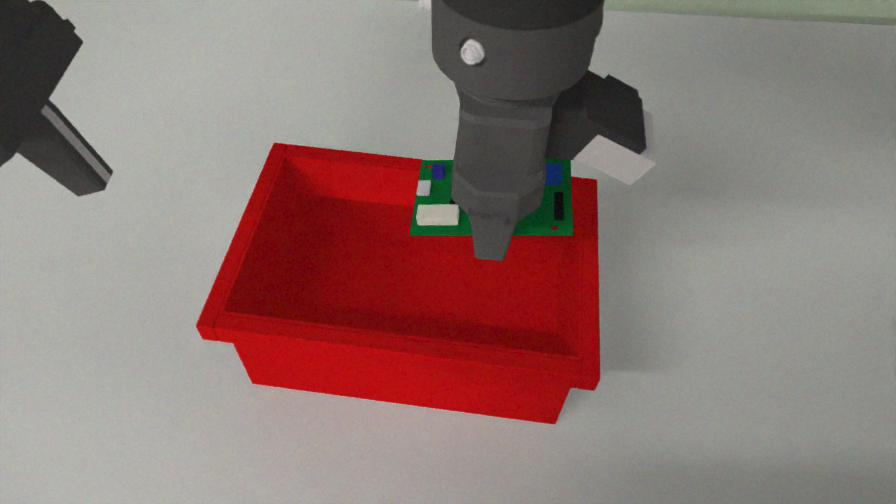

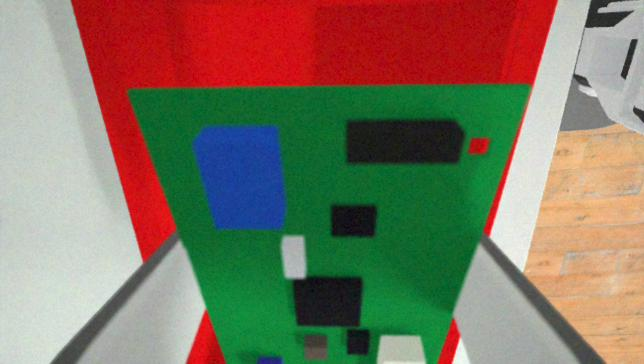

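Emit:
move(
  target={"side":"right","x":0.423,"y":-0.033,"z":0.985,"quat_wxyz":[0.9988,0,0,-0.0485]},
  min_time_s=2,
  cameras=["right_wrist_camera","head_camera"],
)

Emit:
zoom_image(
  camera="head_camera",
  region=[180, 120, 640, 440],
)

Scene clock: 570.73 s.
Joint torques (N m): left_arm=[-15.67 7.55 10.76 1.05 0.67 -0.41 0.16] | right_arm=[-22.64 -5.61 -6.34 2.2 0.35 -0.33 0.37]
External joint torques (N m): left_arm=[1.29 -0.96 0.13 -0.33 0.11 0.03 0.17] | right_arm=[3.65 2.44 1.45 0.76 0.11 -0.32 0.37]
Motor temperatures (°C): left_arm=[30 31 30 32 37 34 40] | right_arm=[36 33 29 31 45 35 35]
Wrist force (N): left_arm=[-1.5 2.0 -8.8] | right_arm=[2.2 11.0 -13.5]
Wrist torque (N m): left_arm=[-0.15 -0.38 -0.19] | right_arm=[-0.10 0.86 0.51]
Wrist force, peak (N): left_arm=[-1.5 2.2 -9.3] | right_arm=[2.2 11.3 -13.7]
move: done
base_odometry: x=+2.278 y=+0.526 heading=+0.609
lidar_m: 0.89 0.38 0.41 1.24 3.50 4.20 4.11 1.79 1.31 1.26 0.88 0.97
base_status: not commanded
joint_positions: torso_squat_rad=+0.350 torso_shift_rad=+0.000 torso_pitch_rad=+0.500 torso_yaw_rad=+0.000 left_shoulder_pitch_rad=-1.815 left_shoulder_roll_rad=+1.451 left_shoulder_yaw_rad=-1.218 left_elbow_rad=-1.566 left_forearm_roll_rad=+2.012 left_wrist_pitch_rad=+1.340 left_hand_roll_rad=+0.579 left_gripper_m=+0.000 right_shoulder_pitch_rad=-2.004 right_shoulder_roll_rad=-0.554 right_shoulder_yaw_rad=+1.495 right_elbow_rad=-0.925 right_forearm_roll_rad=-1.695 right_wrist_pitch_rad=+1.360 right_hand_roll_rad=-0.962 right_gripper_m=+0.070 head_pan_rad=+0.000 head_tilt_rad=+0.450
joint_status: all done
wheel_motors_off: 0
motor_effort: left_wheel=-3(4) right_wheel=+1(3)
contact_limits: right_gripper_m 600 mA
chest: x=-0.0797 y=-0.0007 z=+1.2096 quat_wxyz=(+0.969, +0.000, +0.247, +0.000) (m; base frame)
left_hand: x=+0.3704 y=+0.2201 z=+1.0996 quat_wxyz=(+0.985, -0.174, +0.000, +0.000) (m; base frame)
right_hand: x=+0.4228 y=-0.0332 z=+0.9856 quat_wxyz=(+0.999, +0.001, -0.001, -0.049) (m; base frame)
right_hand_status: reached (checked arc, planned for 2.0 s): 1 mm and 0.2 deg off.
pictures: head_camera, right_wrist_camera
camera_calibration:
head_camera: T_world_to_cam=[[0.0309532, -0.998755, 0.0391212, -0.0573759], [-0.78909, -0.0484416, -0.612364, 0.928703], [0.613497, -0.0119155, -0.789607, 1.00259], [0, 0, 0, 1]] pos_world=[0.119521, -0.00037021, 1.3626]
right_wrist_camera: T_world_to_cam=[[-0.992871, 0.117534, -0.0198411, 0.445733], [0.0964732, 0.89014, 0.445359, -0.416967], [0.0700062, 0.44027, -0.895132, 0.93901], [0, 0, 0, 1]] pos_world=[0.417045, -0.0946477, 1.03508]

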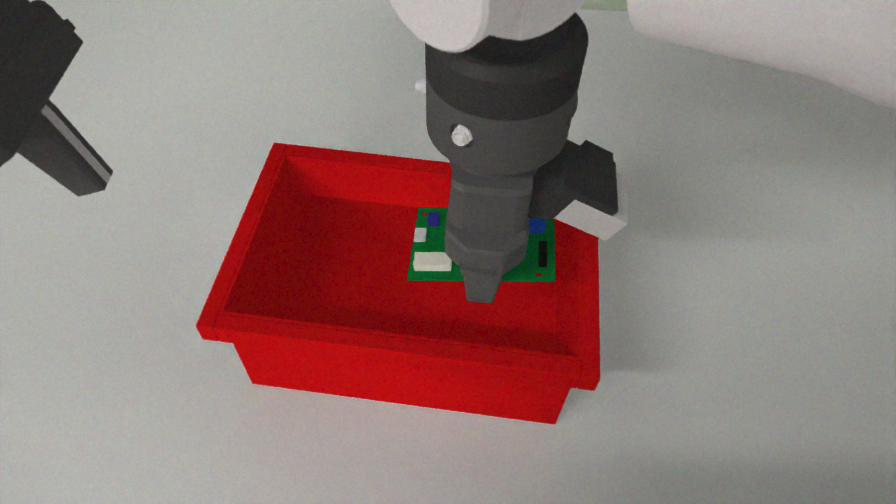

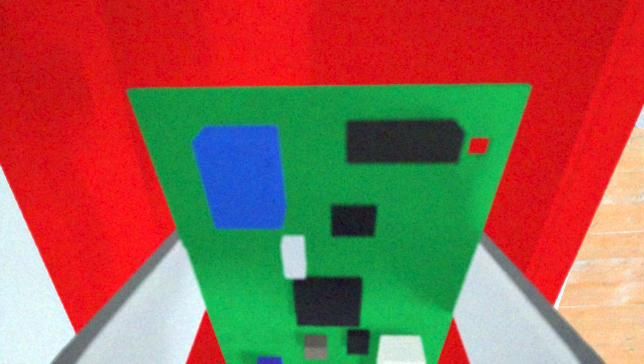

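Scaled by 1.096 from the camera's 896x504 image, which has a finer 1280x720 frame.

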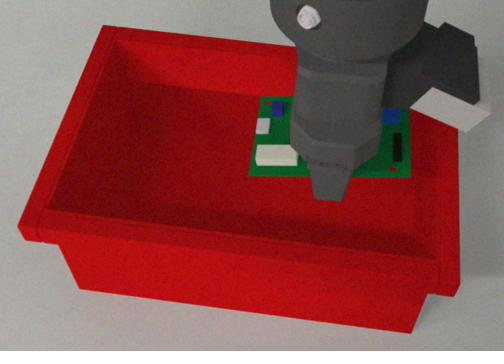

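Emit:
move(
  target={"side":"left","x":0.36,"y":0.28,"z":1.19,"quat_wxyz":[0.985,-0.174,0,0]},
  cameras=[],
)

Emit:
move(
  joints={"left_shoulder_pitch_rad":-1.906,"left_shoulder_roll_rad":1.686,"left_shoulder_yaw_rad":-1.162,"left_elbow_rad":-1.612,"left_forearm_roll_rad":2.14,"left_wrist_pitch_rad":1.539,"left_hand_roll_rad":0.505},
  min_time_s=2,
  cameras=[],
)

Emit:
move(
  target={"side":"right","x":0.423,"y":-0.033,"z":1.03,"quat_wxyz":[0.9988,0,0,-0.0485]},
  min_time_s=2,
  cameras=[],
)

Emit:
move(
  target={"side":"right","x":0.433,"y":0.068,"z":1.03,"quat_wxyz":[0.9988,0,0,-0.0485]},
  min_time_s=2.5,
  cameras=["right_wrist_camera","head_camera"],
)

Scene clock: 587.53 s.
Joint torques (N m): left_arm=[-13.78 5.62 9.58 1.46 0.67 -0.76 0.22] | right_arm=[-23.33 -6.56 -6.58 1.87 0.18 -0.12 0.32]
External joint torques (N m): left_arm=[1.67 -1.4 -0.39 -0.27 0.04 -0.38 0.22] | right_arm=[2.96 1.49 1.21 0.43 -0.06 -0.11 0.32]
Motor temperatures (°C): left_arm=[30 31 30 32 37 34 40] | right_arm=[36 33 29 31 45 35 35]
Wrist force (N): left_arm=[-1.5 2.1 -9.1] | right_arm=[2.0 10.9 -13.5]
Wrist torque (N m): left_arm=[-0.16 -0.39 -0.18] | right_arm=[-0.10 0.82 0.50]
Wrist force, peak (N): left_arm=[-2.1 2.5 -10.8] | right_arm=[2.1 11.2 -13.6]
move: done
base_odometry: x=+2.278 y=+0.526 heading=+0.609
lidar_m: 0.89 0.37 0.41 1.24 3.50 4.19 4.11 1.79 1.31 1.26 0.89 0.97
base_status: not commanded
joint_positions: torso_squat_rad=+0.350 torso_shift_rad=+0.000 torso_pitch_rad=+0.500 torso_yaw_rad=+0.000 left_shoulder_pitch_rad=-1.943 left_shoulder_roll_rad=+1.570 left_shoulder_yaw_rad=-1.148 left_elbow_rad=-1.426 left_forearm_roll_rad=+2.100 left_wrist_pitch_rad=+1.618 left_hand_roll_rad=+0.465 left_gripper_m=+0.000 right_shoulder_pitch_rad=-2.004 right_shoulder_roll_rad=-0.554 right_shoulder_yaw_rad=+1.496 right_elbow_rad=-0.924 right_forearm_roll_rad=-1.695 right_wrist_pitch_rad=+1.360 right_hand_roll_rad=-0.962 right_gripper_m=+0.070 head_pan_rad=+0.000 head_tilt_rad=+0.450
joint_status: all done
wheel_motors_off: 0
motor_effort: left_wheel=-2(4) right_wheel=+2(3)
contact_limits: right_gripper_m 600 mA
chest: x=-0.0798 y=-0.0007 z=+1.2096 quat_wxyz=(+0.969, +0.000, +0.247, +0.000) (m; base frame)
left_hand: x=+0.3599 y=+0.2800 z=+1.1903 quat_wxyz=(+0.985, -0.174, +0.000, +0.000) (m; base frame)
left_hand_status: reached (checked arc, planned for 0.5 s): 0 mm and 0.1 deg off.
right_hand: x=+0.4227 y=-0.0332 z=+0.9856 quat_wxyz=(+0.999, +0.001, -0.001, -0.049) (m; base frame)
pictures: none
No camera images: "cameras" was empty.

Scene clock: 589.83 s.
Joint torques (N m): left_arm=[-11.41 7.99 8.96 1.4 0.94 -0.68 0.43] | right_arm=[-23.25 -6.31 -6.59 1.81 0.21 -0.21 0.46]
External joint torques (N m): left_arm=[2.2 1.04 -1.24 -0.84 0.33 -0.27 0.43] | right_arm=[3.04 1.75 1.19 0.37 -0.04 -0.2 0.46]
Motor temperatures (°C): left_arm=[30 31 30 32 37 34 40] | right_arm=[36 33 29 31 45 35 35]
Wrist force (N): left_arm=[-1.9 2.2 -9.0] | right_arm=[1.8 10.8 -13.3]
Wrist torque (N m): left_arm=[-0.16 -0.42 -0.19] | right_arm=[-0.07 0.79 0.51]
Wrist force, peak (N): left_arm=[-1.9 2.3 -9.4] | right_arm=[2.1 11.3 -13.5]
move: done
base_odometry: x=+2.278 y=+0.526 heading=+0.609
lidar_m: 0.90 0.38 0.41 1.24 3.50 4.19 4.12 1.79 1.32 1.26 0.89 0.97
base_status: not commanded
joint_positions: torso_squat_rad=+0.350 torso_shift_rad=+0.000 torso_pitch_rad=+0.500 torso_yaw_rad=+0.000 left_shoulder_pitch_rad=-1.906 left_shoulder_roll_rad=+1.686 left_shoulder_yaw_rad=-1.162 left_elbow_rad=-1.612 left_forearm_roll_rad=+2.140 left_wrist_pitch_rad=+1.539 left_hand_roll_rad=+0.505 left_gripper_m=+0.000 right_shoulder_pitch_rad=-2.004 right_shoulder_roll_rad=-0.554 right_shoulder_yaw_rad=+1.496 right_elbow_rad=-0.924 right_forearm_roll_rad=-1.695 right_wrist_pitch_rad=+1.360 right_hand_roll_rad=-0.962 right_gripper_m=+0.070 head_pan_rad=+0.000 head_tilt_rad=+0.450
joint_status: all done
wheel_motors_off: 0
motor_effort: left_wheel=-2(3) right_wheel=+2(4)
contact_limits: right_gripper_m 600 mA
chest: x=-0.0798 y=-0.0007 z=+1.2096 quat_wxyz=(+0.969, +0.000, +0.247, +0.000) (m; base frame)
left_hand: x=+0.3300 y=+0.2797 z=+1.1802 quat_wxyz=(+0.985, -0.174, +0.000, +0.000) (m; base frame)
right_hand: x=+0.4227 y=-0.0332 z=+0.9856 quat_wxyz=(+0.999, +0.001, -0.001, -0.049) (m; base frame)
pictures: none
No camera images: "cameras" was empty.

Scene clock: 592.17 s.
Joint torques (N m): left_arm=[-11.72 7.92 8.92 1.26 0.88 -0.69 0.41] | right_arm=[-25.76 -9.39 -8.94 0.93 -0.32 0.15 -0.41]
External joint torques (N m): left_arm=[1.9 0.97 -1.27 -0.97 0.27 -0.28 0.42] | right_arm=[0.53 -1.17 -0.92 -0.69 -0.57 0.16 -0.41]
Motor temperatures (°C): left_arm=[30 31 30 32 37 34 40] | right_arm=[36 33 29 31 45 35 35]
Wrist force (N): left_arm=[-1.4 2.1 -9.1] | right_arm=[1.9 11.0 -13.3]
Wrist torque (N m): left_arm=[-0.17 -0.35 -0.19] | right_arm=[-0.09 0.80 0.51]
Wrist force, peak (N): left_arm=[-1.8 2.2 -9.4] | right_arm=[1.9 11.1 -13.7]
move: done
base_odometry: x=+2.278 y=+0.526 heading=+0.609
lidar_m: 0.90 0.37 0.41 1.24 3.50 4.19 4.10 1.79 1.31 1.26 0.89 0.98
base_status: not commanded
joint_positions: torso_squat_rad=+0.350 torso_shift_rad=+0.000 torso_pitch_rad=+0.500 torso_yaw_rad=+0.000 left_shoulder_pitch_rad=-1.906 left_shoulder_roll_rad=+1.686 left_shoulder_yaw_rad=-1.162 left_elbow_rad=-1.612 left_forearm_roll_rad=+2.140 left_wrist_pitch_rad=+1.539 left_hand_roll_rad=+0.505 left_gripper_m=+0.000 right_shoulder_pitch_rad=-2.078 right_shoulder_roll_rad=-0.591 right_shoulder_yaw_rad=+1.469 right_elbow_rad=-0.952 right_forearm_roll_rad=-1.730 right_wrist_pitch_rad=+1.442 right_hand_roll_rad=-0.969 right_gripper_m=+0.070 head_pan_rad=+0.000 head_tilt_rad=+0.450
joint_status: all done
wheel_motors_off: 0
motor_effort: left_wheel=-1(3) right_wheel=+2(3)
contact_limits: right_gripper_m 600 mA
chest: x=-0.0798 y=-0.0007 z=+1.2096 quat_wxyz=(+0.969, +0.000, +0.247, +0.000) (m; base frame)
left_hand: x=+0.3300 y=+0.2797 z=+1.1802 quat_wxyz=(+0.985, -0.174, +0.000, +0.000) (m; base frame)
right_hand: x=+0.4230 y=-0.0330 z=+1.0299 quat_wxyz=(+0.999, +0.000, +0.000, -0.048) (m; base frame)
right_hand_status: reached (checked arc, planned for 2.0 s): 0 mm and 0.0 deg off.
pictures: none
No camera images: "cameras" was empty.

Scene clock: 595.00 s.
Joint torques (N m): left_arm=[-11.62 7.62 9 1.4 0.91 -0.79 0.46] | right_arm=[-25.38 -6.67 -3.71 2.43 0.35 -0.47 0.25]
External joint torques (N m): left_arm=[2 0.67 -1.19 -0.83 0.3 -0.39 0.46] | right_arm=[0.98 2.16 -1.12 0.83 0.07 -0.28 0.25]
Motor temperatures (°C): left_arm=[30 31 30 32 37 34 40] | right_arm=[36 33 29 31 45 35 35]
Wrist force (N): left_arm=[-1.6 2.2 -9.2] | right_arm=[1.6 10.6 -14.0]
Wrist torque (N m): left_arm=[-0.16 -0.37 -0.19] | right_arm=[-0.06 0.79 0.51]
Wrist force, peak (N): left_arm=[-1.5 2.4 -9.4] | right_arm=[2.0 10.7 -14.1]
move: short
base_odometry: x=+2.278 y=+0.526 heading=+0.609
lidar_m: 0.89 0.37 0.41 1.23 3.50 4.18 4.11 1.78 1.32 1.26 0.89 0.97
base_status: not commanded
joint_positions: torso_squat_rad=+0.350 torso_shift_rad=+0.000 torso_pitch_rad=+0.500 torso_yaw_rad=+0.000 left_shoulder_pitch_rad=-1.906 left_shoulder_roll_rad=+1.686 left_shoulder_yaw_rad=-1.162 left_elbow_rad=-1.612 left_forearm_roll_rad=+2.140 left_wrist_pitch_rad=+1.539 left_hand_roll_rad=+0.505 left_gripper_m=+0.000 right_shoulder_pitch_rad=-2.158 right_shoulder_roll_rad=-0.109 right_shoulder_yaw_rad=+1.436 right_elbow_rad=-0.267 right_forearm_roll_rad=-1.724 right_wrist_pitch_rad=+1.426 right_hand_roll_rad=-0.782 right_gripper_m=+0.070 head_pan_rad=+0.000 head_tilt_rad=+0.450
joint_status: all done
wheel_motors_off: 0
motor_effort: left_wheel=-1(3) right_wheel=+2(3)
contact_limits: right_gripper_m 600 mA
chest: x=-0.0798 y=-0.0007 z=+1.2096 quat_wxyz=(+0.969, +0.000, +0.247, +0.000) (m; base frame)
left_hand: x=+0.3300 y=+0.2797 z=+1.1802 quat_wxyz=(+0.985, -0.174, +0.000, +0.000) (m; base frame)
right_hand: x=+0.4326 y=+0.0675 z=+1.0301 quat_wxyz=(+0.998, +0.024, -0.035, -0.049) (m; base frame)
right_hand_status: short (checked arc, as near as the solve gets, planned for 2.5 s): 1 mm and 4.9 deg off. The place is met; only the turn is off.
pictures: head_camera, right_wrist_camera
camera_calibration:
head_camera: T_world_to_cam=[[0.0309659, -0.998756, 0.0390812, -0.0573333], [-0.789004, -0.0484288, -0.612477, 0.928804], [0.613608, -0.0118694, -0.789522, 1.00255], [0, 0, 0, 1]] pos_world=[0.119433, -0.000381445, 1.36265]
right_wrist_camera: T_world_to_cam=[[-0.989274, 0.119548, -0.0839352, 0.508787], [0.0636829, 0.870116, 0.488716, -0.556441], [0.131458, 0.478128, -0.868396, 0.8771], [0, 0, 0, 1]] pos_world=[0.423464, 0.00397787, 1.07632]

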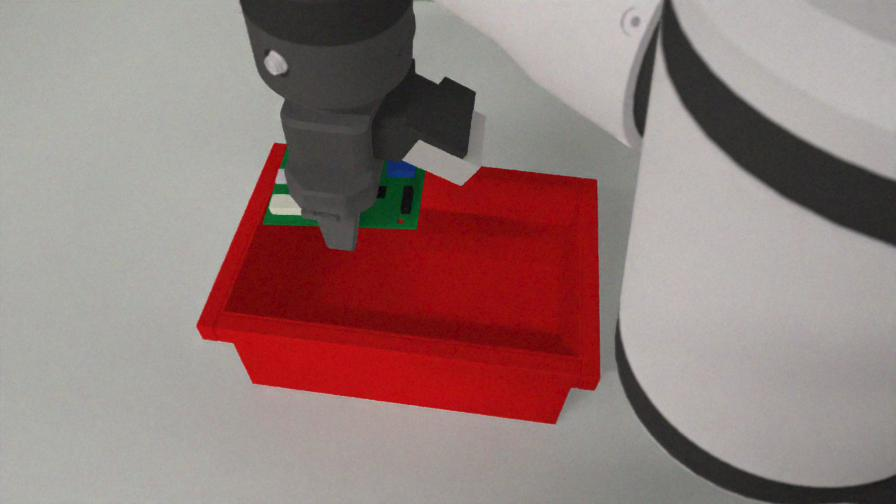

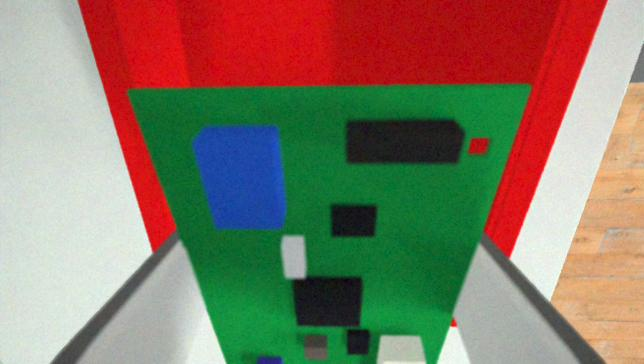

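Emit:
move(
  target={"side":"right","x":0.428,"y":0.042,"z":1.03,"quat_wxyz":[0.9988,0,0,-0.0485]},
  min_time_s=1.5,
  cameras=[],
)

Emit:
move(
  target={"side":"right","x":0.428,"y":0.042,"z":0.985,"quat_wxyz":[0.9988,0,0,-0.0485]},
  min_time_s=1.5,
  cameras=["right_wrist_camera","head_camera"],
)

Scene clock: 606.87 s.
Joint torques (N m): left_arm=[-11.81 7.77 8.9 1.39 0.92 -0.73 0.4] | right_arm=[-22.67 -9.65 -1.41 2.32 -0.23 0.17 0.32]
External joint torques (N m): left_arm=[1.81 0.82 -1.29 -0.85 0.31 -0.33 0.41] | right_arm=[3.86 -0.9 1.15 0.76 -0.49 0.21 0.32]
Motor temperatures (°C): left_arm=[30 31 30 32 37 34 40] | right_arm=[36 34 28 31 45 35 35]
Wrist force (N): left_arm=[-1.6 2.3 -9.1] | right_arm=[2.2 10.7 -13.8]
Wrist torque (N m): left_arm=[-0.15 -0.39 -0.19] | right_arm=[-0.05 0.85 0.51]
Wrist force, peak (N): left_arm=[-1.6 2.4 -9.7] | right_arm=[1.4 11.0 -14.0]
move: done
base_odometry: x=+2.278 y=+0.526 heading=+0.609
lidar_m: 0.89 0.38 0.41 1.24 3.51 4.19 4.10 1.79 1.30 1.26 0.89 0.97
base_status: not commanded
joint_positions: torso_squat_rad=+0.350 torso_shift_rad=+0.000 torso_pitch_rad=+0.500 torso_yaw_rad=+0.000 left_shoulder_pitch_rad=-1.906 left_shoulder_roll_rad=+1.686 left_shoulder_yaw_rad=-1.162 left_elbow_rad=-1.612 left_forearm_roll_rad=+2.140 left_wrist_pitch_rad=+1.539 left_hand_roll_rad=+0.505 left_gripper_m=+0.000 right_shoulder_pitch_rad=-2.149 right_shoulder_roll_rad=-0.143 right_shoulder_yaw_rad=+1.437 right_elbow_rad=-0.267 right_forearm_roll_rad=-1.734 right_wrist_pitch_rad=+1.502 right_hand_roll_rad=-0.744 right_gripper_m=+0.070 head_pan_rad=+0.000 head_tilt_rad=+0.450
joint_status: all done
wheel_motors_off: 0
motor_effort: left_wheel=-1(3) right_wheel=+2(3)
contact_limits: right_gripper_m 600 mA
chest: x=-0.0798 y=-0.0007 z=+1.2096 quat_wxyz=(+0.969, +0.000, +0.247, +0.000) (m; base frame)
left_hand: x=+0.3300 y=+0.2797 z=+1.1802 quat_wxyz=(+0.985, -0.174, +0.000, +0.000) (m; base frame)
right_hand: x=+0.4276 y=+0.0422 z=+1.0303 quat_wxyz=(+0.999, +0.003, -0.005, -0.048) (m; base frame)
right_hand_status: reached (checked arc, planned for 1.5 s): 1 mm and 0.6 deg off.
pictures: none
No camera images: "cameras" was empty.

Scene clock: 608.70 s.
Joint torques (N m): left_arm=[-11.77 7.68 8.85 1.39 0.89 -0.77 0.39] | right_arm=[-22.69 -5.36 -1.45 2.24 0.39 -0.42 -0.36]
External joint torques (N m): left_arm=[1.85 0.73 -1.34 -0.84 0.28 -0.37 0.39] | right_arm=[3.73 2.65 1.11 0.72 0.13 -0.35 -0.36]
Motor temperatures (°C): left_arm=[30 31 30 32 37 34 40] | right_arm=[36 34 28 31 45 35 35]
Wrist force (N): left_arm=[-1.7 2.4 -9.0] | right_arm=[2.2 10.9 -13.5]
Wrist torque (N m): left_arm=[-0.18 -0.39 -0.19] | right_arm=[-0.07 0.83 0.50]
Wrist force, peak (N): left_arm=[-1.7 2.2 -9.4] | right_arm=[2.3 11.1 -13.9]
move: done
base_odometry: x=+2.278 y=+0.526 heading=+0.609
lidar_m: 0.90 0.38 0.42 1.24 3.51 4.19 4.12 1.78 1.32 1.26 0.89 0.96
base_status: not commanded
joint_positions: torso_squat_rad=+0.350 torso_shift_rad=+0.000 torso_pitch_rad=+0.500 torso_yaw_rad=+0.000 left_shoulder_pitch_rad=-1.906 left_shoulder_roll_rad=+1.686 left_shoulder_yaw_rad=-1.162 left_elbow_rad=-1.612 left_forearm_roll_rad=+2.140 left_wrist_pitch_rad=+1.539 left_hand_roll_rad=+0.505 left_gripper_m=+0.000 right_shoulder_pitch_rad=-2.065 right_shoulder_roll_rad=-0.120 right_shoulder_yaw_rad=+1.457 right_elbow_rad=-0.267 right_forearm_roll_rad=-1.712 right_wrist_pitch_rad=+1.405 right_hand_roll_rad=-0.746 right_gripper_m=+0.070 head_pan_rad=+0.000 head_tilt_rad=+0.450
joint_status: all done
wheel_motors_off: 0
motor_effort: left_wheel=+0(3) right_wheel=+2(4)
contact_limits: right_gripper_m 600 mA
chest: x=-0.0798 y=-0.0007 z=+1.2096 quat_wxyz=(+0.969, +0.000, +0.247, +0.000) (m; base frame)
left_hand: x=+0.3300 y=+0.2797 z=+1.1802 quat_wxyz=(+0.985, -0.174, +0.000, +0.000) (m; base frame)
right_hand: x=+0.4278 y=+0.0418 z=+0.9855 quat_wxyz=(+0.999, +0.007, -0.011, -0.049) (m; base frame)
right_hand_status: reached (checked arc, as near as the solve gets, planned for 1.5 s): 1 mm and 1.5 deg off.
pictures: head_camera, right_wrist_camera
camera_calibration:
head_camera: T_world_to_cam=[[0.030966, -0.998756, 0.0390812, -0.057333], [-0.789004, -0.0484288, -0.612477, 0.928804], [0.613608, -0.0118693, -0.789522, 1.00255], [0, 0, 0, 1]] pos_world=[0.119433, -0.000381282, 1.36265]
right_wrist_camera: T_world_to_cam=[[-0.992361, 0.117463, -0.0377027, 0.459225], [0.0873738, 0.884965, 0.457386, -0.491872], [0.0870917, 0.450598, -0.888469, 0.891217], [0, 0, 0, 1]] pos_world=[0.421076, -0.0202335, 1.03411]

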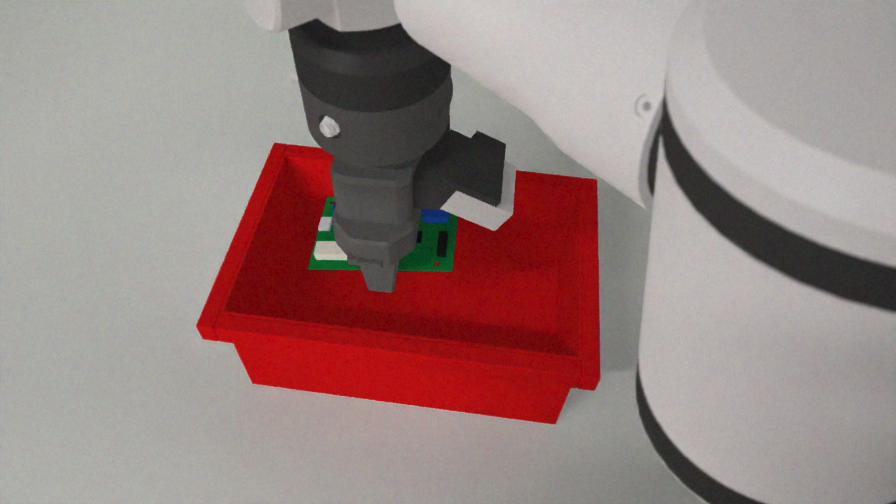

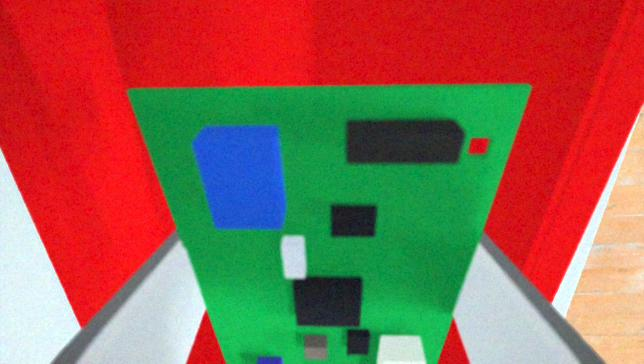

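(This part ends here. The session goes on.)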